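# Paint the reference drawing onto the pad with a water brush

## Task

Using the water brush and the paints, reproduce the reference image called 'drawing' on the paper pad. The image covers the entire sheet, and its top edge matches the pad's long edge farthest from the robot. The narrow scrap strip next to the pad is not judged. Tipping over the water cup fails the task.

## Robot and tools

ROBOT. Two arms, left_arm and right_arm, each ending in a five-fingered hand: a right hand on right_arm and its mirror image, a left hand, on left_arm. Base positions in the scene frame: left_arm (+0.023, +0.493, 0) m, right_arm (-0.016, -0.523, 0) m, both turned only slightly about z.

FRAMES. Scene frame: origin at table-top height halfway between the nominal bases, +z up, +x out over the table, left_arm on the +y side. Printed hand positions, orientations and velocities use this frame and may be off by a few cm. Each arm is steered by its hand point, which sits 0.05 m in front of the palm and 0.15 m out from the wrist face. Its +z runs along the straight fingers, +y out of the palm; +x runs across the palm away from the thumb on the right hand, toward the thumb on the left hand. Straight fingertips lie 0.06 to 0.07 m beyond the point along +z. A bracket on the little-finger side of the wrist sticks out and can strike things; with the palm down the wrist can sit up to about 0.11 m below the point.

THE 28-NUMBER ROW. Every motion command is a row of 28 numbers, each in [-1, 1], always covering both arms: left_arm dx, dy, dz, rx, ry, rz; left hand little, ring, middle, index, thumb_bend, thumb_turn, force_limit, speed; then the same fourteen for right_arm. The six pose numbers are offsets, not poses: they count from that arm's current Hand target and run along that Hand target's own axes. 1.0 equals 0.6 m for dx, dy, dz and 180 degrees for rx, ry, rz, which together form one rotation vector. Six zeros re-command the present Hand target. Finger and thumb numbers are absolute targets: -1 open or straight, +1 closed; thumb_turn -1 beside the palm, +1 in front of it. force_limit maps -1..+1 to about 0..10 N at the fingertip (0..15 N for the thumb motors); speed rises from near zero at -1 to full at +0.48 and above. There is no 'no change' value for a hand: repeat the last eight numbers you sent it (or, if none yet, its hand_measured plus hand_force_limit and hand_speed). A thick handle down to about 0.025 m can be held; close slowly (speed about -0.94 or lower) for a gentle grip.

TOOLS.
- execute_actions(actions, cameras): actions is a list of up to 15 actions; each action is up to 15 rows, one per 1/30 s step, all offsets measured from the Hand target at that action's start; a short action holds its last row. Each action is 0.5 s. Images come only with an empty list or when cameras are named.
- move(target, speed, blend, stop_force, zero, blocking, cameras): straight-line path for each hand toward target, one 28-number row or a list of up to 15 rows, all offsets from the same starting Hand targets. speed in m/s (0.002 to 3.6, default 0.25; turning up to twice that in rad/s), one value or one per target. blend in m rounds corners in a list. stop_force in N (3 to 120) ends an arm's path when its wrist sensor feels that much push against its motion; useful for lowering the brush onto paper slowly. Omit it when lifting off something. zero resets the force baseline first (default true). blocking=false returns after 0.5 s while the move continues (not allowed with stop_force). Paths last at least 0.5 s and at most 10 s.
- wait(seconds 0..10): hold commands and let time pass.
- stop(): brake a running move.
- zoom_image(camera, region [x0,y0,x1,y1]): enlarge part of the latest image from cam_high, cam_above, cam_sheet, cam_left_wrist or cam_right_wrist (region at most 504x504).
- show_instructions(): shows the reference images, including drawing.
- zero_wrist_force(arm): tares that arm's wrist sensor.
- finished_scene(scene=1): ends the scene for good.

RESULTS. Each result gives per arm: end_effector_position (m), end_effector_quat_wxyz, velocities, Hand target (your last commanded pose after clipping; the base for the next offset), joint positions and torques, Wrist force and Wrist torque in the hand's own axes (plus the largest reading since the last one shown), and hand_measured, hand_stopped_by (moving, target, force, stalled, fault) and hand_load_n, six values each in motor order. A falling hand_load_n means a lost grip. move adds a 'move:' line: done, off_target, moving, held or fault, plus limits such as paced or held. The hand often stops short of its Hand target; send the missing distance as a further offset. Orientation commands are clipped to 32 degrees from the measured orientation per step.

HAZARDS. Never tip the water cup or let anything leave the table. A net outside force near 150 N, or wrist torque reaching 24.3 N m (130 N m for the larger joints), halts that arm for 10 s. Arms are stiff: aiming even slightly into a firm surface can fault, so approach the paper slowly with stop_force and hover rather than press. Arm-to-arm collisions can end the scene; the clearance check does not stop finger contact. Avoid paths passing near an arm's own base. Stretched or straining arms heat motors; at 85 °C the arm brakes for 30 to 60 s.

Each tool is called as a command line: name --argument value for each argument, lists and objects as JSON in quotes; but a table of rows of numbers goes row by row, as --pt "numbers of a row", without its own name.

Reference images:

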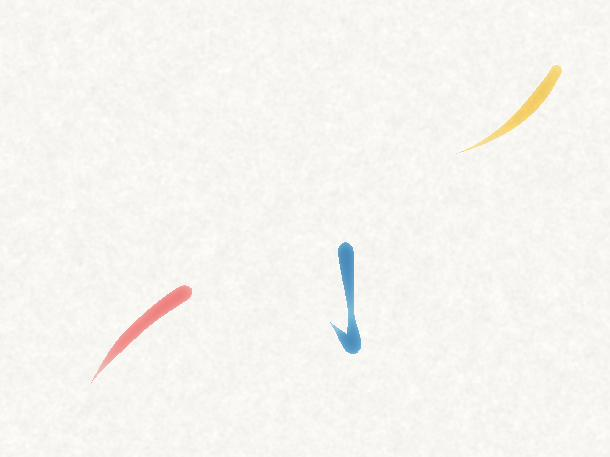

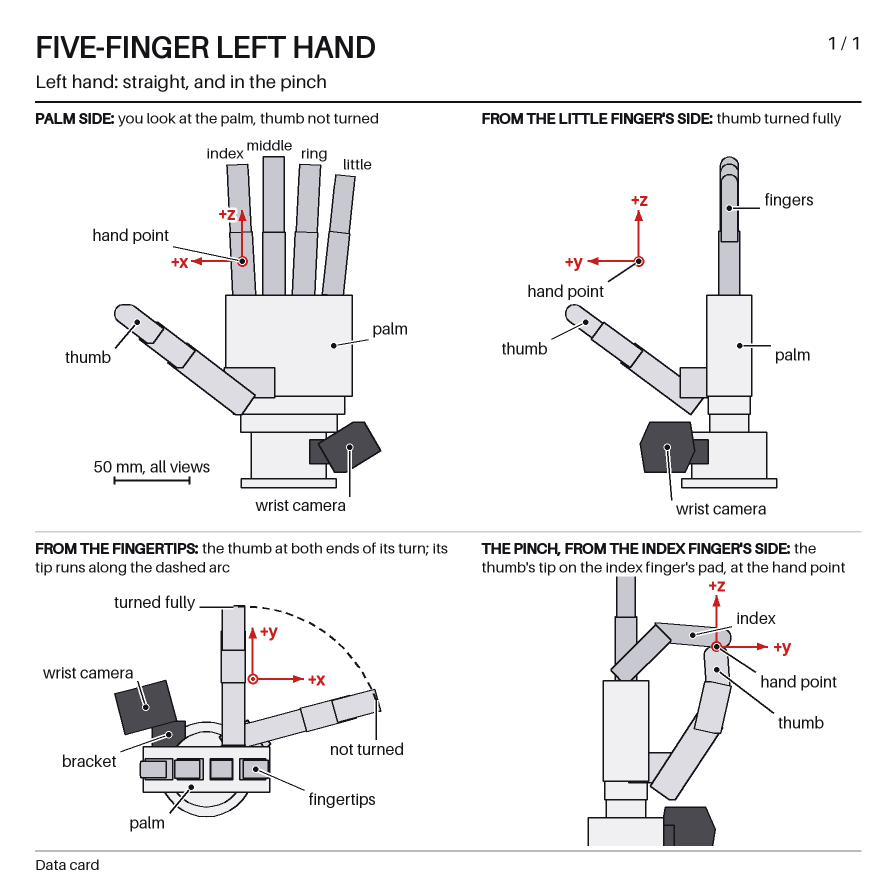

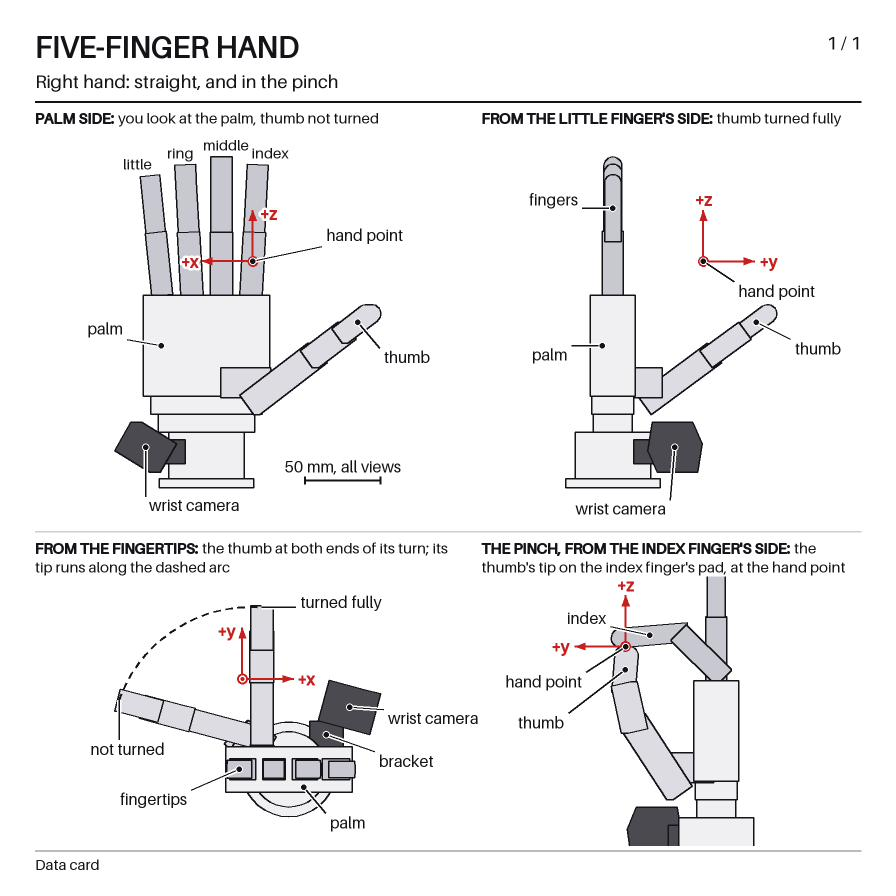

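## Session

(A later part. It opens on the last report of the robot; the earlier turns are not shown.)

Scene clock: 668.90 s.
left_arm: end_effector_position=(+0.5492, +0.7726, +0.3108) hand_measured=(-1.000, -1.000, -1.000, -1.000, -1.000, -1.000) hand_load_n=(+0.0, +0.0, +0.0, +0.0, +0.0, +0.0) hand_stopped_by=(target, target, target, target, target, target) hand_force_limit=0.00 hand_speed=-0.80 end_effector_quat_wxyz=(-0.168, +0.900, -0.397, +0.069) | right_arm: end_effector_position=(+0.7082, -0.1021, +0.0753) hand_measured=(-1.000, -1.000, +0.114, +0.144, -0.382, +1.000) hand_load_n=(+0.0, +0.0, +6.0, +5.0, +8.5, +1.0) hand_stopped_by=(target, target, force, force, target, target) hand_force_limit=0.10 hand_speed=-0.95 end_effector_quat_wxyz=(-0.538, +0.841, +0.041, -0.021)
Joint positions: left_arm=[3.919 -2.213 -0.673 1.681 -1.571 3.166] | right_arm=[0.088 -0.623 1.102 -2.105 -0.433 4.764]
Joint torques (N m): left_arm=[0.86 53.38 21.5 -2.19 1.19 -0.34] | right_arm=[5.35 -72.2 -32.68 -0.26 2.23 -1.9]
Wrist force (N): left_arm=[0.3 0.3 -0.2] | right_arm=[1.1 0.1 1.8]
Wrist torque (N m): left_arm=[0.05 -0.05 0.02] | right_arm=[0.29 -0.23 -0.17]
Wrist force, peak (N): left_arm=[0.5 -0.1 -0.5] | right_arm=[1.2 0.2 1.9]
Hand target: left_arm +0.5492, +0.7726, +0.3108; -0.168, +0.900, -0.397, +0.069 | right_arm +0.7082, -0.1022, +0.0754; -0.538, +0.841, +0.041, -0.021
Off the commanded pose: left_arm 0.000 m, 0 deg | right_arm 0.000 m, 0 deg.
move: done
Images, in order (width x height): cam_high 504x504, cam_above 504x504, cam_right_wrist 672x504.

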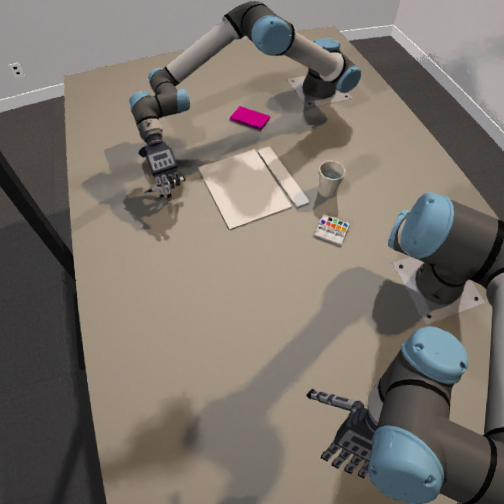

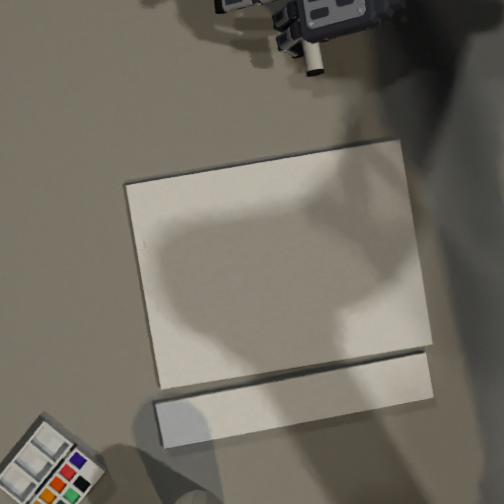

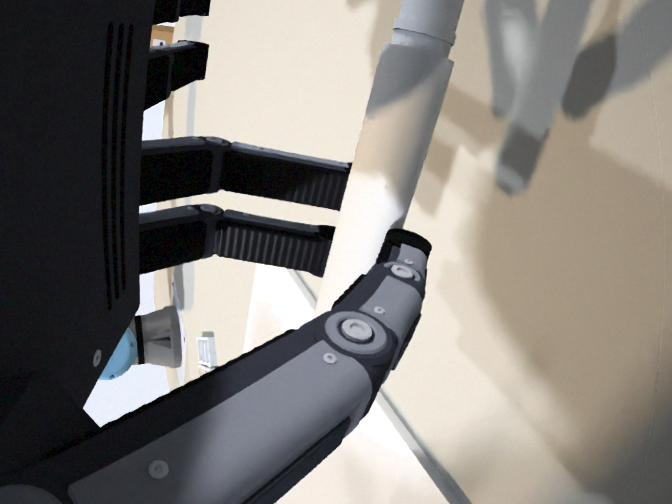

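move --target '[0,0,0,0,0,0,-1,-1,-1,-1,-1,-1,0,-0.8,-0.179,-0.3357,-0.169,0,0,0,-1,-1,0.5,0.5,-0.38,1,0.1,-0.95]' --cameras '["cam_high","cam_above"]' --speed 0.15

zoom_image --camera "cam_high" --region '[130, 60, 260, 190]'

Scene clock: 745.90 s.
left_arm: end_effector_position=(+0.5492, +0.7726, +0.3108) hand_measured=(-1.000, -1.000, -1.000, -1.000, -1.000, -1.000) hand_load_n=(+0.0, +0.0, +0.0, +0.0, +0.0, +0.0) hand_stopped_by=(target, target, target, target, target, target) hand_force_limit=0.00 hand_speed=-0.80 end_effector_quat_wxyz=(-0.168, +0.900, -0.397, +0.069) | right_arm: end_effector_position=(+0.6001, -0.1198, +0.2997) hand_measured=(-1.000, -1.000, +0.114, +0.144, -0.382, +1.000) hand_load_n=(+0.0, +0.0, +5.5, +5.5, +9.0, +1.5) hand_stopped_by=(target, target, force, force, target, target) hand_force_limit=0.10 hand_speed=-0.95 end_effector_quat_wxyz=(-0.538, +0.841, +0.041, -0.021)
Joint positions: left_arm=[3.919 -2.213 -0.673 1.681 -1.571 3.166] | right_arm=[0.08 -1.083 1.294 -1.821 -0.433 4.746]
Joint torques (N m): left_arm=[0.78 53.52 22.12 -1.99 1.15 -0.49] | right_arm=[-9.06 -59 -11.68 -0.6 2.92 -1.83]
Wrist force (N): left_arm=[0.5 0.0 -0.1] | right_arm=[1.2 0.1 1.7]
Wrist torque (N m): left_arm=[0.01 -0.07 0.02] | right_arm=[0.31 -0.25 -0.12]
Wrist force, peak (N): left_arm=[0.5 0.1 -0.3] | right_arm=[1.4 1.0 2.1]
Hand target: left_arm +0.5492, +0.7726, +0.3108; -0.168, +0.900, -0.397, +0.069 | right_arm +0.6001, -0.1198, +0.2998; -0.538, +0.841, +0.041, -0.021
Off the commanded pose: left_arm 0.000 m, 0 deg | right_arm 0.000 m, 0 deg.
move: done
Images, in order (width x height): cam_high 504x504, cam_above 504x504.

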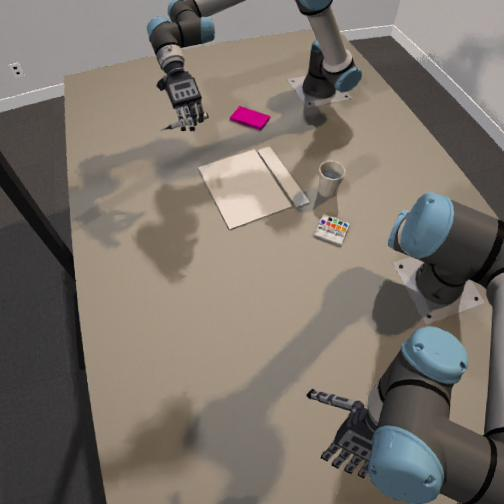

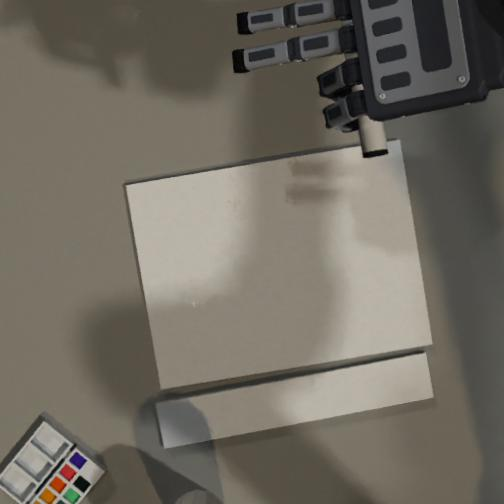

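Scaled by 3.877 from the camera's 504x504 image, which has a finer 720x720 frame.

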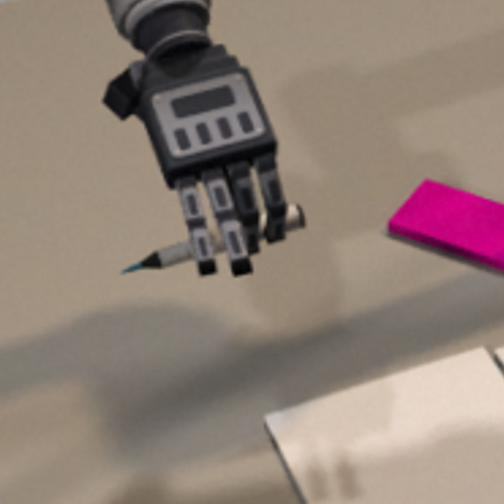

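move --target '[0,0,0,0,0,0,-1,-1,-1,-1,-1,-1,0,-0.8,-0.162,-0.1122,0.0017,-0.1286,-0.0952,-0.7673,-1,-1,0.5,0.5,-0.38,1,0.1,-0.95]' --cameras '["cam_high"]' --speed 0.3

Scene clock: 755.07 s.
left_arm: end_effector_position=(+0.5492, +0.7726, +0.3108) hand_measured=(-1.000, -1.000, -1.000, -1.000, -1.000, -1.000) hand_load_n=(+0.0, +0.0, +0.0, +0.0, +0.0, +0.0) hand_stopped_by=(target, target, target, target, target, target) hand_force_limit=0.00 hand_speed=-0.80 end_effector_quat_wxyz=(-0.168, +0.900, -0.397, +0.069) | right_arm: end_effector_position=(+0.5001, -0.0998, +0.3597) hand_measured=(-1.000, -1.000, +0.114, +0.144, -0.382, +1.000) hand_load_n=(+0.0, +0.0, +6.0, +5.5, +8.5, +1.0) hand_stopped_by=(target, target, force, force, target, target) hand_force_limit=0.10 hand_speed=-0.95 end_effector_quat_wxyz=(-0.064, +0.323, +0.855, +0.400)
Joint positions: left_arm=[3.919 -2.213 -0.673 1.681 -1.571 3.166] | right_arm=[0.191 -1.579 1.911 -2.325 -0.828 2.677]
Joint torques (N m): left_arm=[-0.26 55 22.71 -2.2 1.14 -0.41] | right_arm=[-9.67 -35.9 -11 -4.03 2.44 -1.75]
Wrist force (N): left_arm=[0.3 -0.1 -0.1] | right_arm=[0.9 0.0 1.7]
Wrist torque (N m): left_arm=[-0.01 -0.04 0.02] | right_arm=[-0.12 -0.14 -0.01]
Wrist force, peak (N): left_arm=[0.7 0.1 -0.1] | right_arm=[1.9 -0.4 2.2]
Hand target: left_arm +0.5492, +0.7726, +0.3108; -0.168, +0.900, -0.397, +0.069 | right_arm +0.5001, -0.0998, +0.3597; -0.064, +0.323, +0.855, +0.400
Off the commanded pose: left_arm 0.000 m, 0 deg | right_arm 0.000 m, 0 deg.
move: done
Images, in order (width x height): cam_high 504x504.

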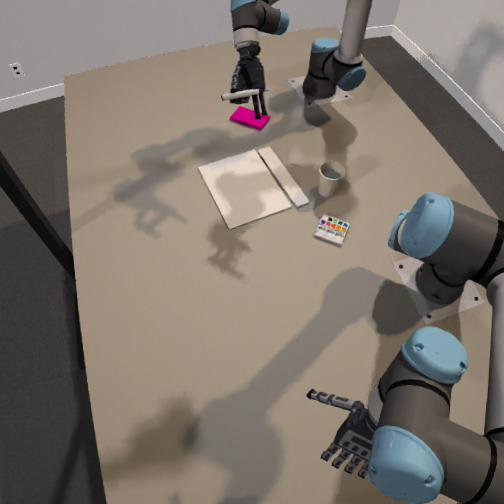

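move --pt "0 0 0 0 0 0 -1 -1 -1 -1 -1 -1 0 -0.8 0 0 0 -0.1286 -0.0952 -0.7673 -1 -1 0.5 0.5 -0.38 1 0.1 -0.95" --pt "0 0 0 0 0 0 -1 -1 -1 -1 -1 -1 0 -0.8 0.2653 -0.2409 0.1129 -0.1286 -0.0952 -0.7673 -1 -1 0.5 0.5 -0.38 1 0.1 -0.95" --cameras '["all"]' --speed 0.3 --blend '[0.02,0]'

Scene clock: 770.97 s.
left_arm: end_effector_position=(+0.5492, +0.7726, +0.3108) hand_measured=(-1.000, -1.000, -1.000, -1.000, -1.000, -1.000) hand_load_n=(+0.0, +0.0, +0.0, +0.0, -0.5, +0.0) hand_stopped_by=(target, target, target, target, target, target) hand_force_limit=0.00 hand_speed=-0.80 end_effector_quat_wxyz=(-0.168, +0.900, -0.397, +0.069) | right_arm: end_effector_position=(+0.2982, -0.0391, +0.2798) hand_measured=(-1.000, -1.000, +0.114, +0.144, -0.382, +1.000) hand_load_n=(+0.0, +0.0, +6.0, +5.5, +8.5, +1.0) hand_stopped_by=(target, target, force, force, target, target) hand_force_limit=0.10 hand_speed=-0.95 end_effector_quat_wxyz=(-0.496, +0.626, -0.529, -0.288)
Joint positions: left_arm=[3.919 -2.213 -0.673 1.681 -1.571 3.166] | right_arm=[0.259 -1.39 2.261 -3.324 -0.571 0.621]
Joint torques (N m): left_arm=[-0.11 55.58 22.58 -1.98 1.41 -0.57] | right_arm=[8.45 -11.77 -4.37 -3.78 -0.45 1.7]
Wrist force (N): left_arm=[0.1 0.1 -0.2] | right_arm=[-0.3 0.6 0.4]
Wrist torque (N m): left_arm=[0.02 -0.01 0.00] | right_arm=[0.32 -0.09 -0.08]
Wrist force, peak (N): left_arm=[0.5 0.0 -0.3] | right_arm=[-0.3 2.4 0.9]
Hand target: left_arm +0.5492, +0.7726, +0.3108; -0.168, +0.900, -0.397, +0.069 | right_arm +0.2982, -0.0391, +0.2798; -0.496, +0.626, -0.529, -0.288
Off the commanded pose: left_arm 0.000 m, 0 deg | right_arm 0.000 m, 0 deg.
move: done

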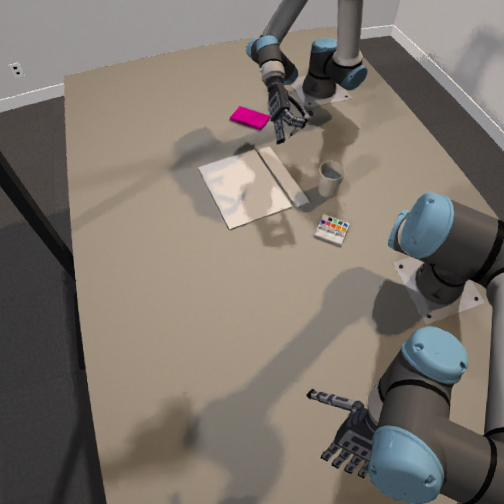

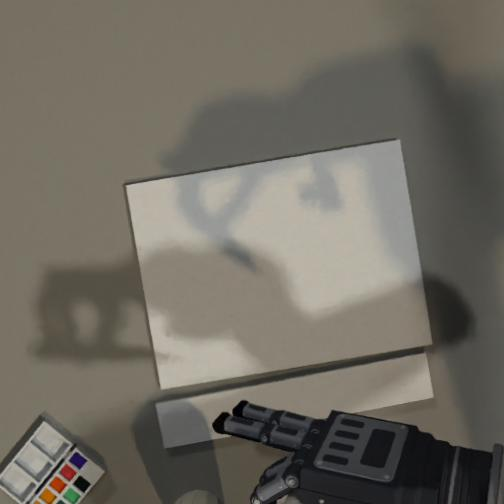

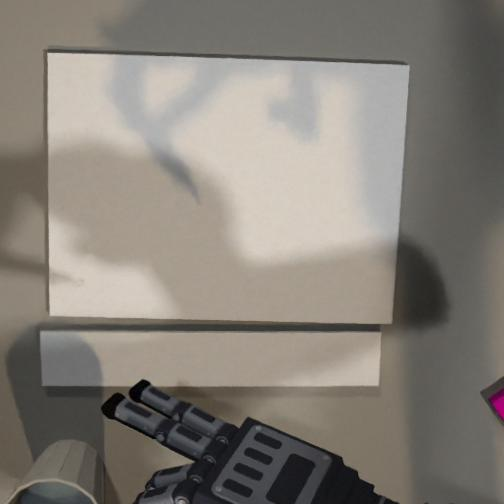

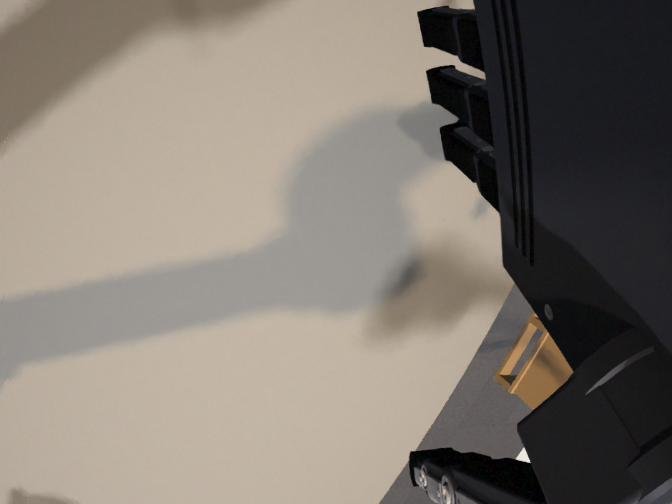

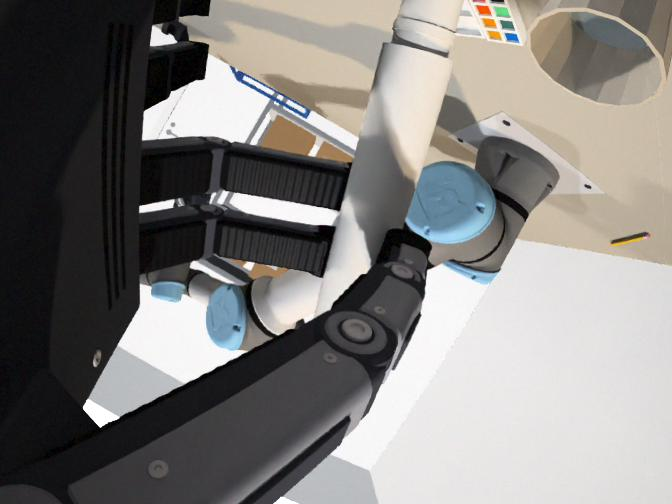

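zoom_image --camera "cam_high" --region '[230, 70, 370, 210]'

zoom_image --camera "cam_right_wrist" --region '[360, 0, 672, 200]'

Scaled by 3.600 from the camera's 504x504 image, which has a finer 720x720 frame.

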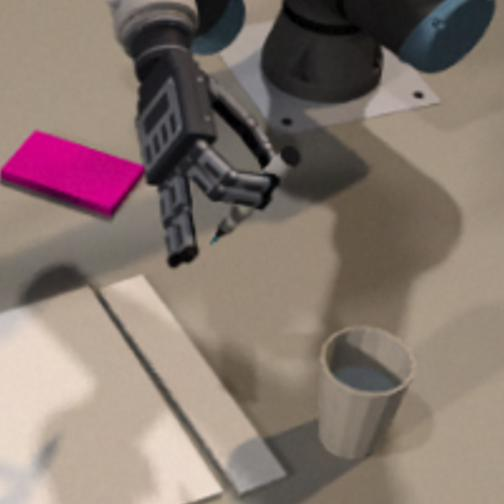

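Scaled by 1.615 from the camera's 672x504 image, which has a finer 960x720 frame.

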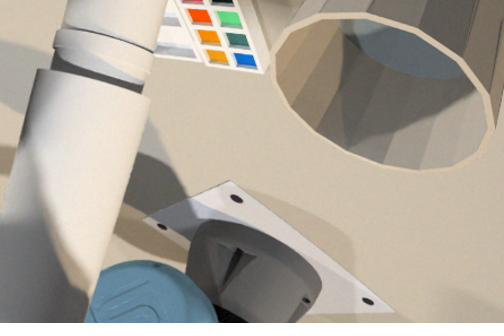

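move --target '[0,0,0,0,0,0,-1,-1,-1,-1,-1,-1,0,-0.8,0.147,0.0535,0.057,0,0,0,-1,-1,0.5,0.5,-0.38,1,0.1,-0.95]' --cameras '["cam_high","cam_above","cam_sheet"]' --speed 0.1

zoom_image --camera "cam_high" --region '[240, 100, 340, 200]'

zoom_image --camera "cam_sheet" --region '[150, 280, 350, 480]'

Scene clock: 792.87 s.
left_arm: end_effector_position=(+0.5492, +0.7726, +0.3108) hand_measured=(-1.000, -1.000, -1.000, -1.000, -1.000, -1.000) hand_load_n=(+0.0, +0.0, +0.0, +0.0, +0.0, +0.0) hand_stopped_by=(target, target, target, target, target, target) hand_force_limit=0.00 hand_speed=-0.80 end_effector_quat_wxyz=(-0.168, +0.900, -0.397, +0.069) | right_arm: end_effector_position=(+0.2977, -0.0391, +0.1799) hand_measured=(-1.000, -1.000, +0.114, +0.144, -0.382, +1.000) hand_load_n=(+0.0, +0.0, +5.5, +5.5, +8.5, +1.0) hand_stopped_by=(target, target, force, force, target, target) hand_force_limit=0.10 hand_speed=-0.95 end_effector_quat_wxyz=(-0.496, +0.626, -0.529, -0.288)
Joint positions: left_arm=[3.919 -2.213 -0.673 1.681 -1.571 3.166] | right_arm=[0.259 -1.122 2.316 -3.648 -0.571 0.622]
Joint torques (N m): left_arm=[0.6 55.88 23.42 -2.16 1.37 -0.66] | right_arm=[9.46 -17.73 -10.44 -3.87 2.2 1.84]
Wrist force (N): left_arm=[0.2 0.2 0.0] | right_arm=[-0.4 0.4 0.5]
Wrist torque (N m): left_arm=[0.02 -0.02 0.01] | right_arm=[0.28 -0.08 -0.10]
Wrist force, peak (N): left_arm=[0.6 0.0 -0.1] | right_arm=[0.3 0.7 0.8]
Hand target: left_arm +0.5492, +0.7726, +0.3108; -0.168, +0.900, -0.397, +0.069 | right_arm +0.2977, -0.0391, +0.1799; -0.496, +0.626, -0.529, -0.288
Off the commanded pose: left_arm 0.000 m, 0 deg | right_arm 0.000 m, 0 deg.
move: done
Images, in order (width x height): cam_high 504x504, cam_above 504x504, cam_sheet 504x504.

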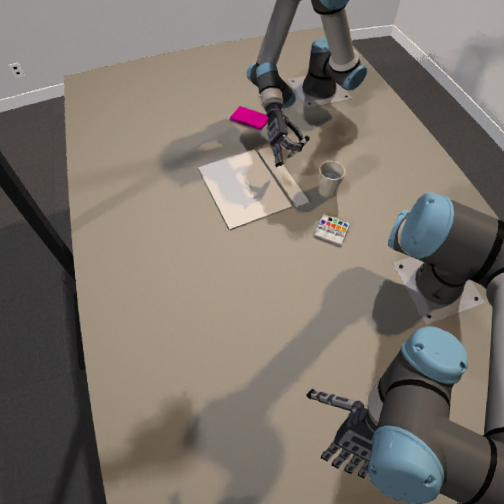

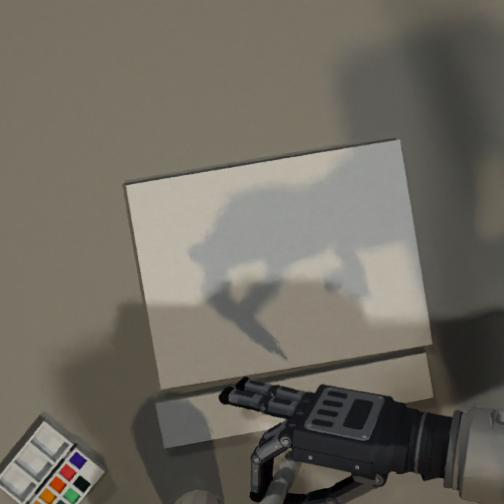

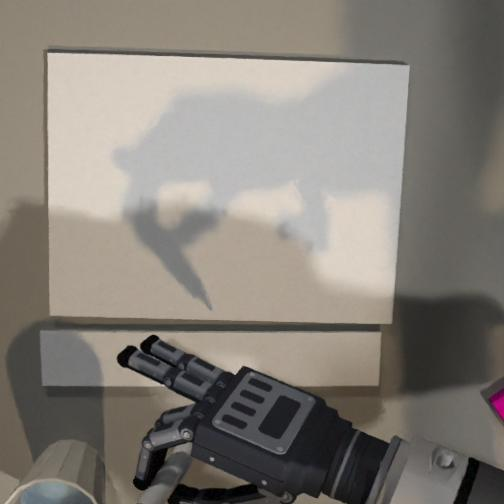

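Scaled by 5.040 from the camera's 504x504 image, which has a finer 720x720 frame.

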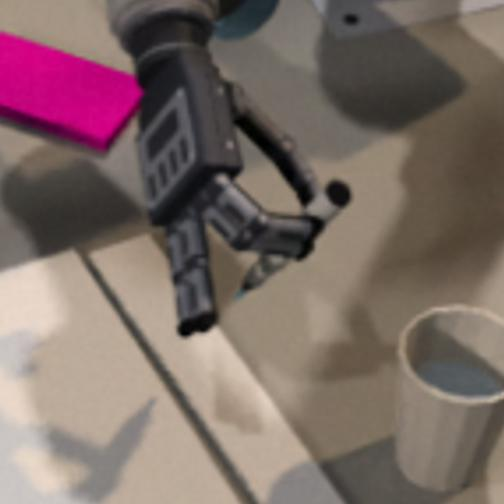

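Scaled by 2.520 from the camera's 504x504 image, which has a finer 720x720 frame.

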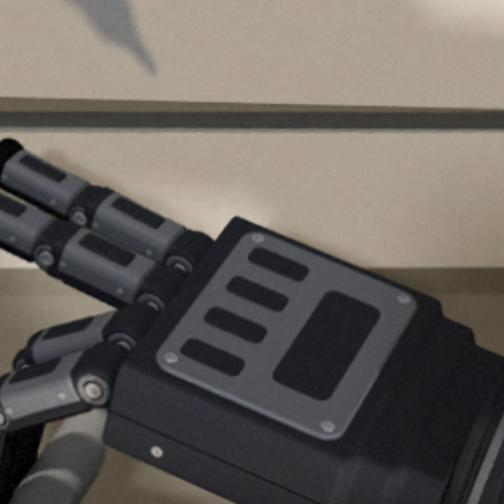

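zoom_image --camera "cam_high" --region '[380, 240, 504, 340]'

zoom_image --camera "cam_high" --region '[270, 60, 370, 140]'

zoom_image --camera "cam_high" --region '[290, 140, 370, 260]'

zoom_image --camera "cam_high" --region '[180, 130, 320, 240]'

Scaled by 4.065 from the camera's 504x504 image, which has a finer 720x720 frame.

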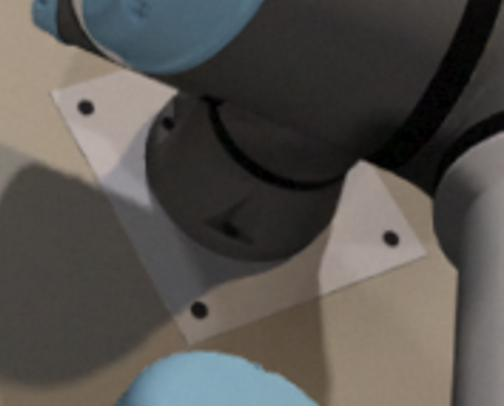

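Scaled by 5.040 from the camera's 504x504 image, which has a finer 720x720 frame.

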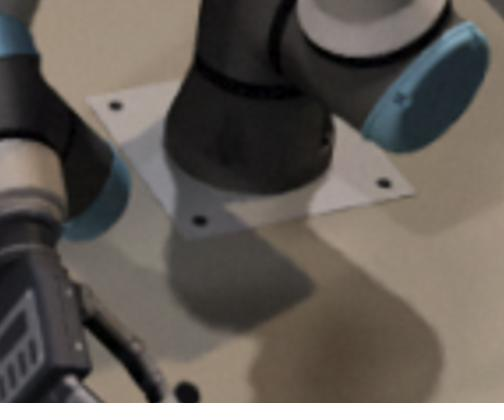

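Scaled by 4.200 from the camera's 504x504 image, which has a finer 720x720 frame.

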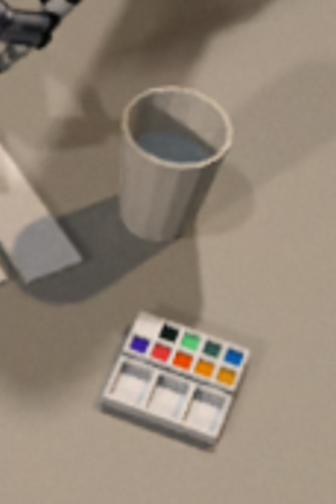

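Scaled by 3.600 from the camera's 504x504 image, which has a finer 720x720 frame.

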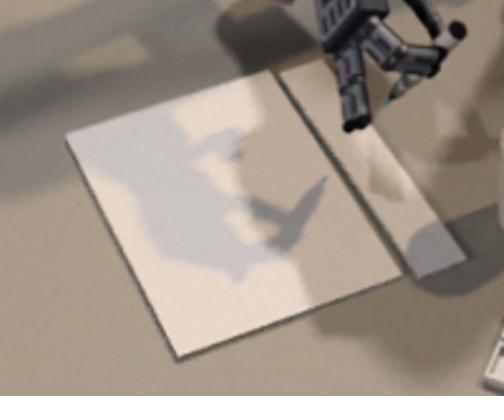

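move --pt "0 0 0 0 0 0 -1 -1 -1 -1 -1 -1 0 -0.8 -0.1771 -0.0632 -0.0687 0 0 0 -1 -1 0.5 0.5 -0.38 1 0.1 -0.95" --pt "0 0 0 0 0 0 -1 -1 -1 -1 -1 -1 0 -0.8 -0.3071 0.0976 0.119 0 0 0 -1 -1 0.5 0.5 -0.38 1 0.1 -0.95" --cameras '["all"]' --speed 0.2 --blend '[0.02,0]'

zoom_image --camera "cam_high" --region '[270, 100, 390, 220]'

zoom_image --camera "cam_right_wrist" --region '[300, 0, 672, 300]'

Scene clock: 882.60 s.
left_arm: end_effector_position=(+0.5492, +0.7726, +0.3108) hand_measured=(-1.000, -1.000, -1.000, -1.000, -1.000, -1.000) hand_load_n=(+0.0, +0.0, +0.0, +0.0, +0.0, +0.0) hand_stopped_by=(target, target, target, target, target, target) hand_force_limit=0.00 hand_speed=-0.80 end_effector_quat_wxyz=(-0.168, +0.900, -0.397, +0.069) | right_arm: end_effector_position=(+0.2031, +0.0993, +0.2998) hand_measured=(-1.000, -1.000, +0.114, +0.144, -0.382, +1.000) hand_load_n=(+0.0, +0.0, +6.0, +5.5, +8.5, +1.0) hand_stopped_by=(target, target, force, force, target, target) hand_force_limit=0.10 hand_speed=-0.95 end_effector_quat_wxyz=(-0.496, +0.626, -0.529, -0.288)
Joint positions: left_arm=[3.919 -2.213 -0.673 1.681 -1.571 3.166] | right_arm=[0.668 -1.297 2.107 -3.506 -0.92 0.945]
Joint torques (N m): left_arm=[-0.56 56.34 22.13 -2.19 1.55 -0.49] | right_arm=[9.12 -17.1 -26.95 -3.47 -1.04 1.87]
Wrist force (N): left_arm=[0.1 -0.1 0.2] | right_arm=[-0.3 0.6 0.4]
Wrist torque (N m): left_arm=[-0.03 0.01 0.01] | right_arm=[0.33 -0.09 -0.06]
Wrist force, peak (N): left_arm=[0.6 0.1 -0.2] | right_arm=[-0.8 1.5 1.0]
Hand target: left_arm +0.5492, +0.7726, +0.3108; -0.168, +0.900, -0.397, +0.069 | right_arm +0.2031, +0.0993, +0.2998; -0.496, +0.626, -0.529, -0.288
Off the commanded pose: left_arm 0.000 m, 0 deg | right_arm 0.000 m, 0 deg.
move: done

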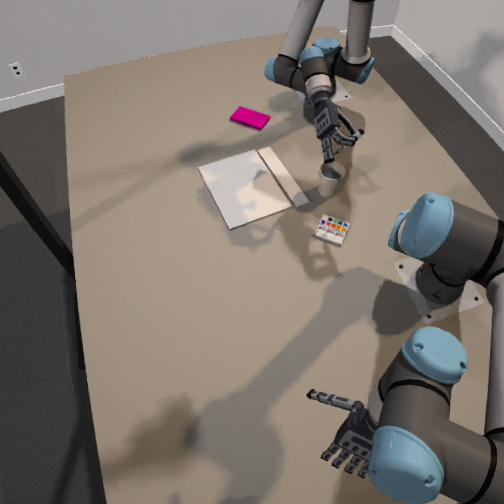

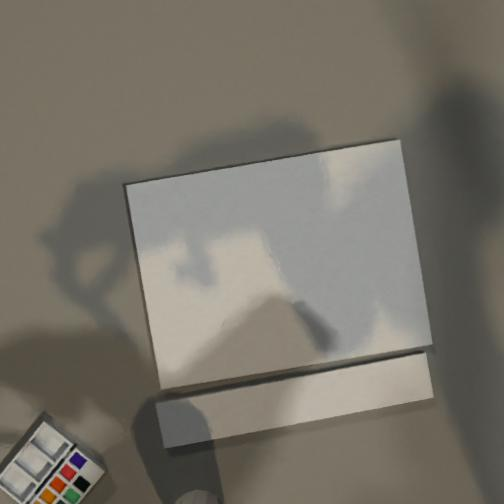

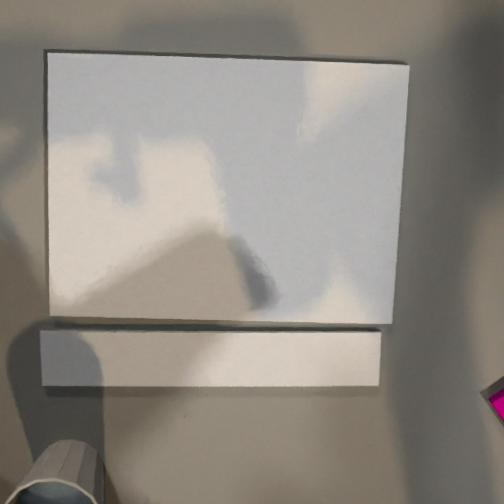

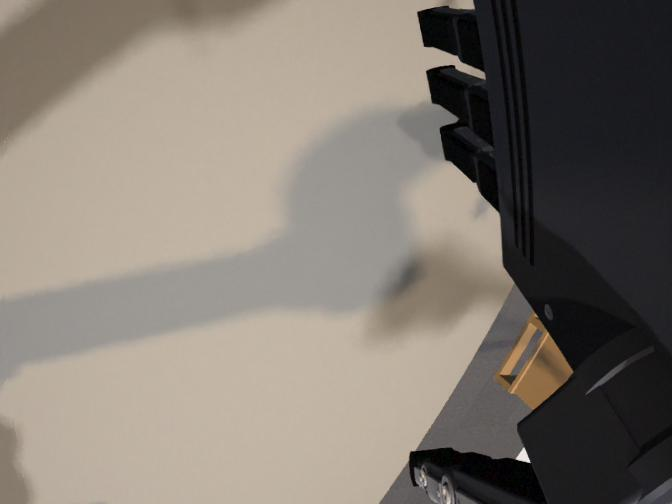

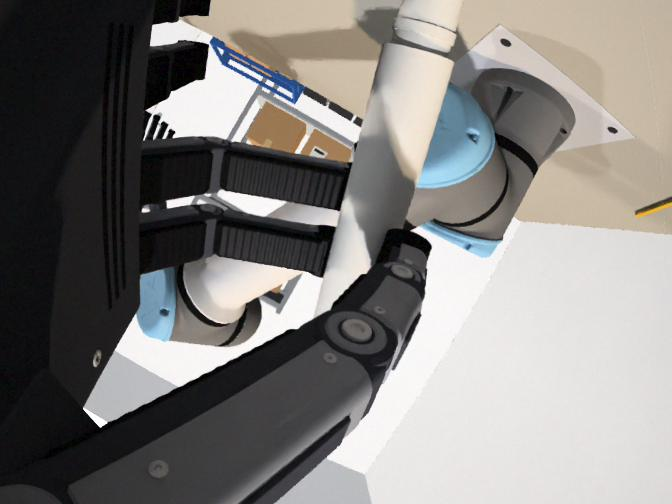

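Scaled by 4.200 from the camera's 504x504 image, which has a finer 720x720 frame.

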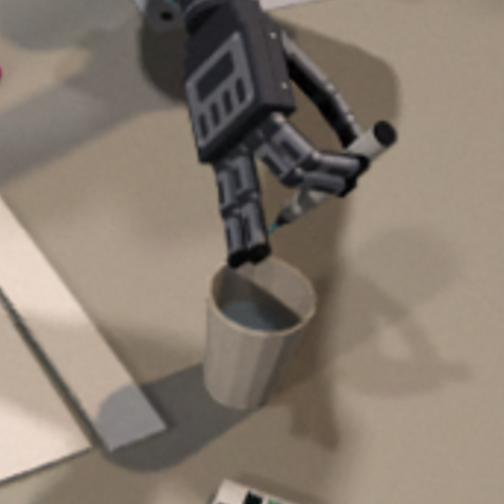

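Scaled by 1.355 from the camera's 672x504 image, which has a finer 960x720 frame.

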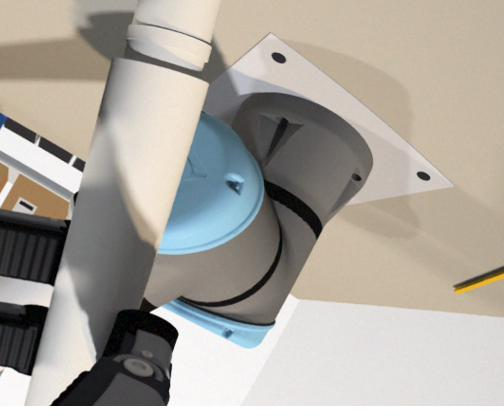

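move --target '[0,0,0,0,0,0,-1,-1,-1,-1,-1,-1,0,-0.8,0.0775,0.0032,0.0405,0,0,0,-1,-1,0.5,0.5,-0.38,1,0.1,-0.95]' --cameras '["cam_high"]' --speed 0.1

zoom_image --camera "cam_high" --region '[290, 120, 370, 200]'

Scene clock: 898.37 s.
left_arm: end_effector_position=(+0.5492, +0.7726, +0.3108) hand_measured=(-1.000, -1.000, -1.000, -1.000, -1.000, -1.000) hand_load_n=(+0.0, -0.5, +0.0, +0.0, +0.0, +0.0) hand_stopped_by=(target, target, target, target, target, target) hand_force_limit=0.00 hand_speed=-0.80 end_effector_quat_wxyz=(-0.168, +0.900, -0.397, +0.069) | right_arm: end_effector_position=(+0.2180, +0.1044, +0.2498) hand_measured=(-1.000, -1.000, +0.114, +0.144, -0.382, +1.000) hand_load_n=(+0.0, +0.0, +6.0, +5.5, +9.0, +1.0) hand_stopped_by=(target, target, force, force, target, target) hand_force_limit=0.10 hand_speed=-0.95 end_effector_quat_wxyz=(-0.496, +0.626, -0.528, -0.288)
Joint positions: left_arm=[3.919 -2.213 -0.673 1.681 -1.571 3.166] | right_arm=[0.655 -1.17 2.107 -3.628 -0.908 0.938]
Joint torques (N m): left_arm=[0.84 56.53 23.17 -2.2 1.35 -0.66] | right_arm=[-8.74 -20.15 -25.76 -3.56 1.97 1.82]
Wrist force (N): left_arm=[0.3 -0.2 -0.2] | right_arm=[-0.1 0.6 0.5]
Wrist torque (N m): left_arm=[-0.02 -0.05 0.03] | right_arm=[0.32 -0.12 0.05]
Wrist force, peak (N): left_arm=[0.6 0.0 -0.1] | right_arm=[0.2 0.7 0.7]
Hand target: left_arm +0.5492, +0.7726, +0.3108; -0.168, +0.900, -0.397, +0.069 | right_arm +0.2181, +0.1044, +0.2498; -0.496, +0.626, -0.529, -0.288
Off the commanded pose: left_arm 0.000 m, 0 deg | right_arm 0.000 m, 0 deg.
move: done
Images, in order (width x height): cam_high 504x504.

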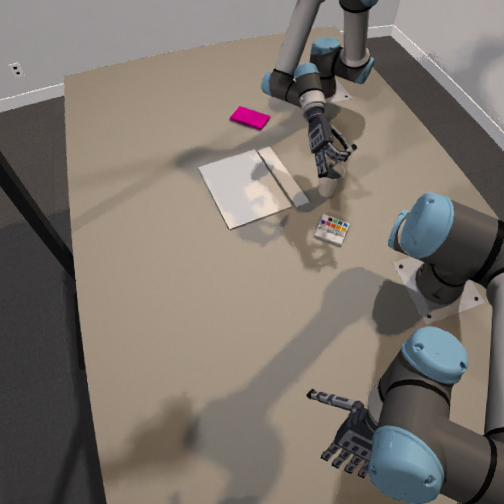

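Scaled by 6.300 from the camera's 504x504 image, which has a finer 720x720 frame.

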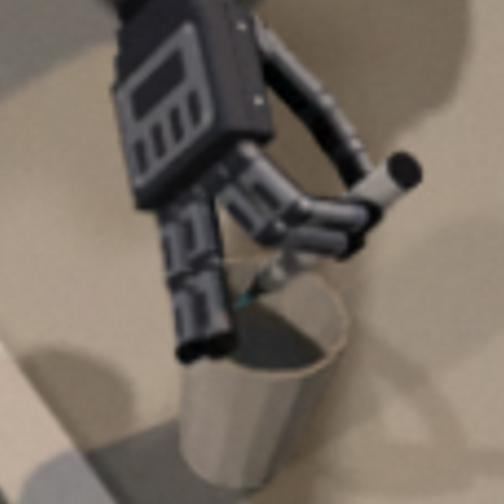

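move --target '[0,0,0,0,0,0,-1,-1,-1,-1,-1,-1,0,-0.8,0.0872,0.0318,0.0375,0,0,0,-1,-1,0.5,0.5,-0.38,1,0.1,-0.95]' --cameras '["cam_high"]' --speed 0.03 --stop_force 3

zoom_image --camera "cam_high" --region '[290, 120, 370, 200]'

Scene clock: 910.50 s.
left_arm: end_effector_position=(+0.5492, +0.7726, +0.3108) hand_measured=(-1.000, -1.000, -1.000, -1.000, -1.000, -1.000) hand_load_n=(+0.0, +0.0, +0.0, +0.0, +0.0, +0.0) hand_stopped_by=(target, target, target, target, target, target) hand_force_limit=0.00 hand_speed=-0.80 end_effector_quat_wxyz=(-0.168, +0.900, -0.397, +0.069) | right_arm: end_effector_position=(+0.2181, +0.1064, +0.1897) hand_measured=(-1.000, -1.000, +0.114, +0.144, -0.382, +1.000) hand_load_n=(+0.0, +0.0, +4.5, +6.0, +9.0, +2.0) hand_stopped_by=(target, target, force, force, target, target) hand_force_limit=0.10 hand_speed=-0.95 end_effector_quat_wxyz=(-0.496, +0.626, -0.529, -0.288)
Joint positions: left_arm=[3.919 -2.213 -0.673 1.681 -1.571 3.166] | right_arm=[0.659 -1.026 2.12 -3.787 -0.911 0.94]
Joint torques (N m): left_arm=[0.83 57.09 22.73 -2.16 1.54 -0.56] | right_arm=[8.7 -22.42 -13.59 -3.43 -0.94 1.87]
Wrist force (N): left_arm=[0.2 0.3 -0.2] | right_arm=[-0.7 0.8 -0.1]
Wrist torque (N m): left_arm=[0.07 -0.03 0.00] | right_arm=[0.35 -0.04 -0.06]
Wrist force, peak (N): left_arm=[0.5 0.1 -0.5] | right_arm=[-0.8 1.0 -0.4]
Hand target: left_arm +0.5492, +0.7726, +0.3108; -0.168, +0.900, -0.397, +0.069 | right_arm +0.2181, +0.1064, +0.1897; -0.496, +0.626, -0.529, -0.288
Off the commanded pose: left_arm 0.000 m, 0 deg | right_arm 0.000 m, 0 deg.
move: done
Images, in order (width x height): cam_high 504x504.

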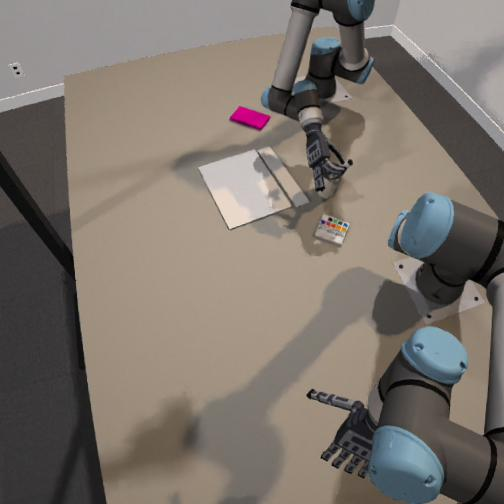

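Scaled by 6.300 from the camera's 504x504 image, which has a finer 720x720 frame.

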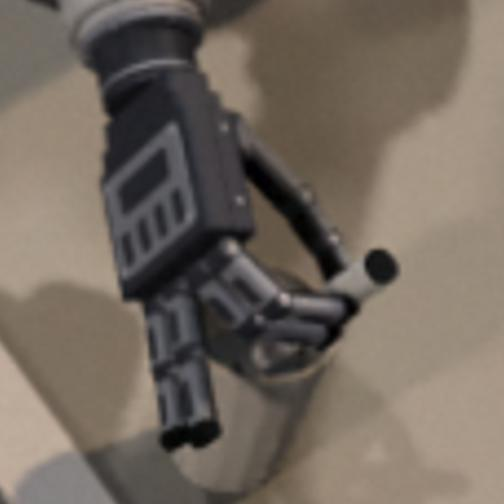

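wait --seconds 0.5 --cameras '["cam_sheet","cam_right_wrist","cam_above"]'

Scene clock: 933.17 s.
left_arm: end_effector_position=(+0.5492, +0.7726, +0.3108) hand_measured=(-1.000, -1.000, -1.000, -1.000, -1.000, -1.000) hand_load_n=(+0.0, -0.5, +0.0, +0.0, +0.0, +0.0) hand_stopped_by=(target, target, target, target, target, target) hand_force_limit=0.00 hand_speed=-0.80 end_effector_quat_wxyz=(-0.168, +0.900, -0.397, +0.069) | right_arm: end_effector_position=(+0.2181, +0.1064, +0.1897) hand_measured=(-1.000, -1.000, +0.114, +0.144, -0.382, +1.000) hand_load_n=(+0.0, +0.0, +4.5, +6.0, +8.5, +1.5) hand_stopped_by=(target, target, force, force, target, target) hand_force_limit=0.10 hand_speed=-0.95 end_effector_quat_wxyz=(-0.496, +0.626, -0.529, -0.288)
Joint positions: left_arm=[3.919 -2.213 -0.673 1.681 -1.571 3.166] | right_arm=[0.659 -1.026 2.12 -3.787 -0.911 0.94]
Joint torques (N m): left_arm=[0.51 57.34 23.3 -2.2 1.49 -0.73] | right_arm=[8.87 -23.74 -23.11 -3.41 -0.99 1.72]
Wrist force (N): left_arm=[0.0 -0.3 -0.1] | right_arm=[-0.6 0.7 -0.1]
Wrist torque (N m): left_arm=[-0.03 0.01 0.00] | right_arm=[0.33 -0.06 -0.05]
Wrist force, peak (N): left_arm=[0.5 -0.1 -0.4] | right_arm=[-0.9 0.8 -0.1]
Hand target: left_arm +0.5492, +0.7726, +0.3108; -0.168, +0.900, -0.397, +0.069 | right_arm +0.2181, +0.1064, +0.1897; -0.496, +0.626, -0.529, -0.288
Off the commanded pose: left_arm 0.000 m, 0 deg | right_arm 0.000 m, 0 deg.
wait: 0.50 s; at rest from the start
Images, in order (width x height): cam_above 504x504, cam_sheet 504x504, cam_right_wrist 672x504.

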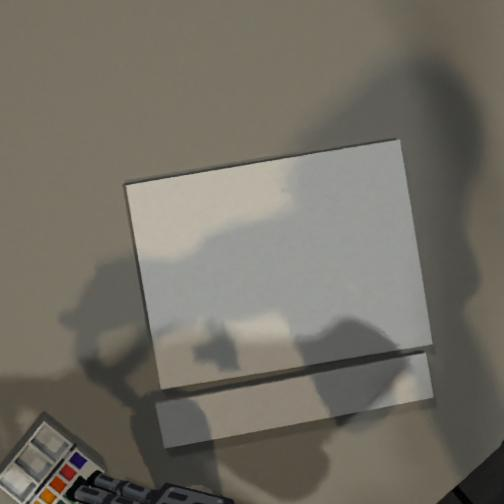

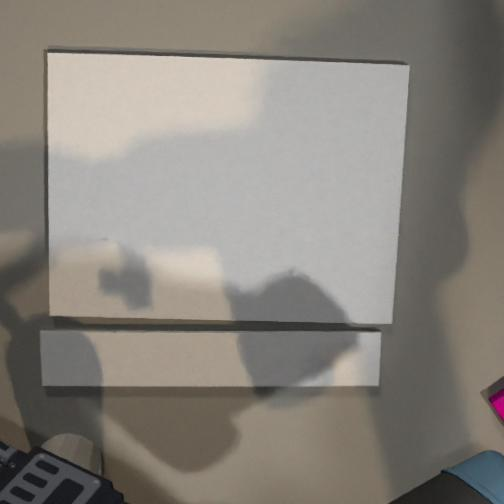

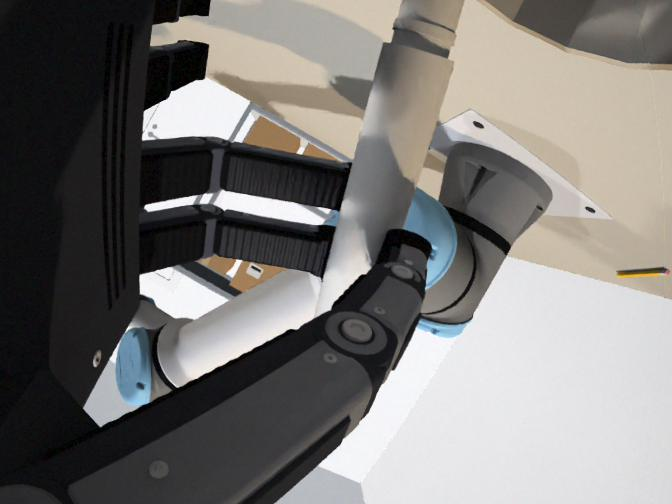

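move --target '[0,0,0,0,0,0,-1,-1,-1,-1,-1,-1,0,-0.8,0.0074,0.0026,0.0029,0,0,0,-1,-1,0.5,0.5,-0.38,1,0.1,-0.95]' --cameras '[]' --speed 0.02 --stop_force 3

Scene clock: 939.03 s.
left_arm: end_effector_position=(+0.5492, +0.7726, +0.3108) hand_measured=(-1.000, -1.000, -1.000, -1.000, -1.000, -1.000) hand_load_n=(+0.0, +0.0, +0.0, +0.0, +0.0, +0.0) hand_stopped_by=(target, target, target, target, target, target) hand_force_limit=0.00 hand_speed=-0.80 end_effector_quat_wxyz=(-0.168, +0.900, -0.397, +0.069) | right_arm: end_effector_position=(+0.2181, +0.1065, +0.1847) hand_measured=(-1.000, -1.000, +0.114, +0.144, -0.382, +1.000) hand_load_n=(+0.0, +0.0, +5.0, +6.0, +9.0, +1.5) hand_stopped_by=(target, target, force, force, target, target) hand_force_limit=0.10 hand_speed=-0.95 end_effector_quat_wxyz=(-0.496, +0.626, -0.529, -0.288)
Joint positions: left_arm=[3.919 -2.213 -0.673 1.681 -1.571 3.166] | right_arm=[0.659 -1.014 2.121 -3.799 -0.911 0.94]
Joint torques (N m): left_arm=[0.07 58.51 23.91 -2.16 1.51 -0.77] | right_arm=[1.39 -24.83 -1.51 -3.57 0.52 -0.4]
Wrist force (N): left_arm=[0.3 0.0 -0.2] | right_arm=[-0.2 0.8 -0.1]
Wrist torque (N m): left_arm=[0.01 -0.04 0.02] | right_arm=[0.34 -0.08 -0.03]
Wrist force, peak (N): left_arm=[0.4 0.4 -0.3] | right_arm=[-0.9 0.9 -0.1]
Hand target: left_arm +0.5492, +0.7726, +0.3108; -0.168, +0.900, -0.397, +0.069 | right_arm +0.2181, +0.1065, +0.1847; -0.496, +0.626, -0.529, -0.288
Off the commanded pose: left_arm 0.000 m, 0 deg | right_arm 0.000 m, 0 deg.
move: done
No camera images: "cameras" was empty.

move --target '[0,0,0,0,0,0,-1,-1,-1,-1,-1,-1,0,-0.8,0.0148,0.0053,0.0057,0,0,0,-1,-1,0.5,0.5,-0.38,1,0.1,-0.95]' --cameras '["cam_high"]' --speed 0.02 --stop_force 3

zoom_image --camera "cam_high" --region '[290, 120, 370, 200]'

Scene clock: 945.27 s.
left_arm: end_effector_position=(+0.5492, +0.7726, +0.3108) hand_measured=(-1.000, -1.000, -1.000, -1.000, -1.000, -1.000) hand_load_n=(+0.0, +0.0, +0.0, +0.0, +0.0, +0.0) hand_stopped_by=(target, target, target, target, target, target) hand_force_limit=0.00 hand_speed=-0.80 end_effector_quat_wxyz=(-0.168, +0.900, -0.397, +0.069) | right_arm: end_effector_position=(+0.2181, +0.1064, +0.1747) hand_measured=(-1.000, -1.000, +0.114, +0.144, -0.382, +1.000) hand_load_n=(+0.0, +0.0, +5.0, +6.0, +9.0, +1.5) hand_stopped_by=(target, target, force, force, target, target) hand_force_limit=0.10 hand_speed=-0.95 end_effector_quat_wxyz=(-0.496, +0.626, -0.529, -0.288)
Joint positions: left_arm=[3.919 -2.213 -0.673 1.681 -1.571 3.166] | right_arm=[0.659 -0.989 2.121 -3.825 -0.911 0.94]
Joint torques (N m): left_arm=[0.34 57.64 23.24 -2.41 1.39 -0.75] | right_arm=[-6.17 -24.33 -5.82 -3.44 1.15 1.81]
Wrist force (N): left_arm=[0.1 0.0 -0.1] | right_arm=[-0.4 0.8 -0.3]
Wrist torque (N m): left_arm=[0.00 -0.01 0.01] | right_arm=[0.35 -0.04 -0.04]
Wrist force, peak (N): left_arm=[0.6 0.2 0.0] | right_arm=[-0.5 1.0 -0.1]
Hand target: left_arm +0.5492, +0.7726, +0.3108; -0.168, +0.900, -0.397, +0.069 | right_arm +0.2181, +0.1064, +0.1747; -0.496, +0.626, -0.529, -0.288
Off the commanded pose: left_arm 0.000 m, 0 deg | right_arm 0.000 m, 0 deg.
move: done
Images, in order (width x height): cam_high 504x504.

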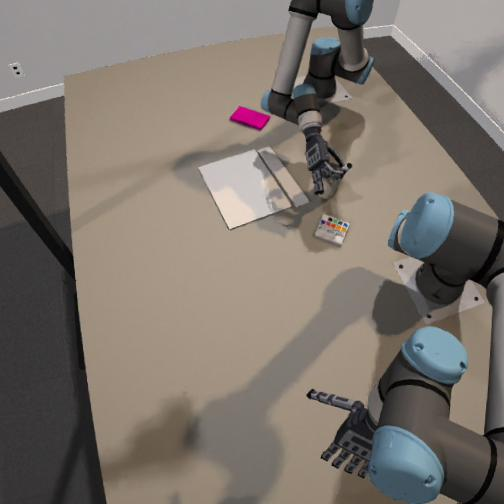

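Scaled by 6.300 from the camera's 504x504 image, which has a finer 720x720 frame.

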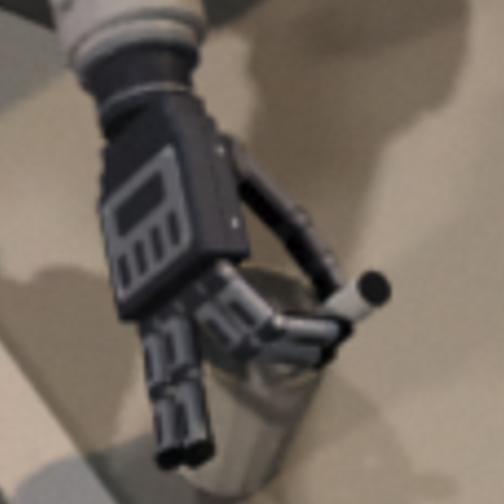

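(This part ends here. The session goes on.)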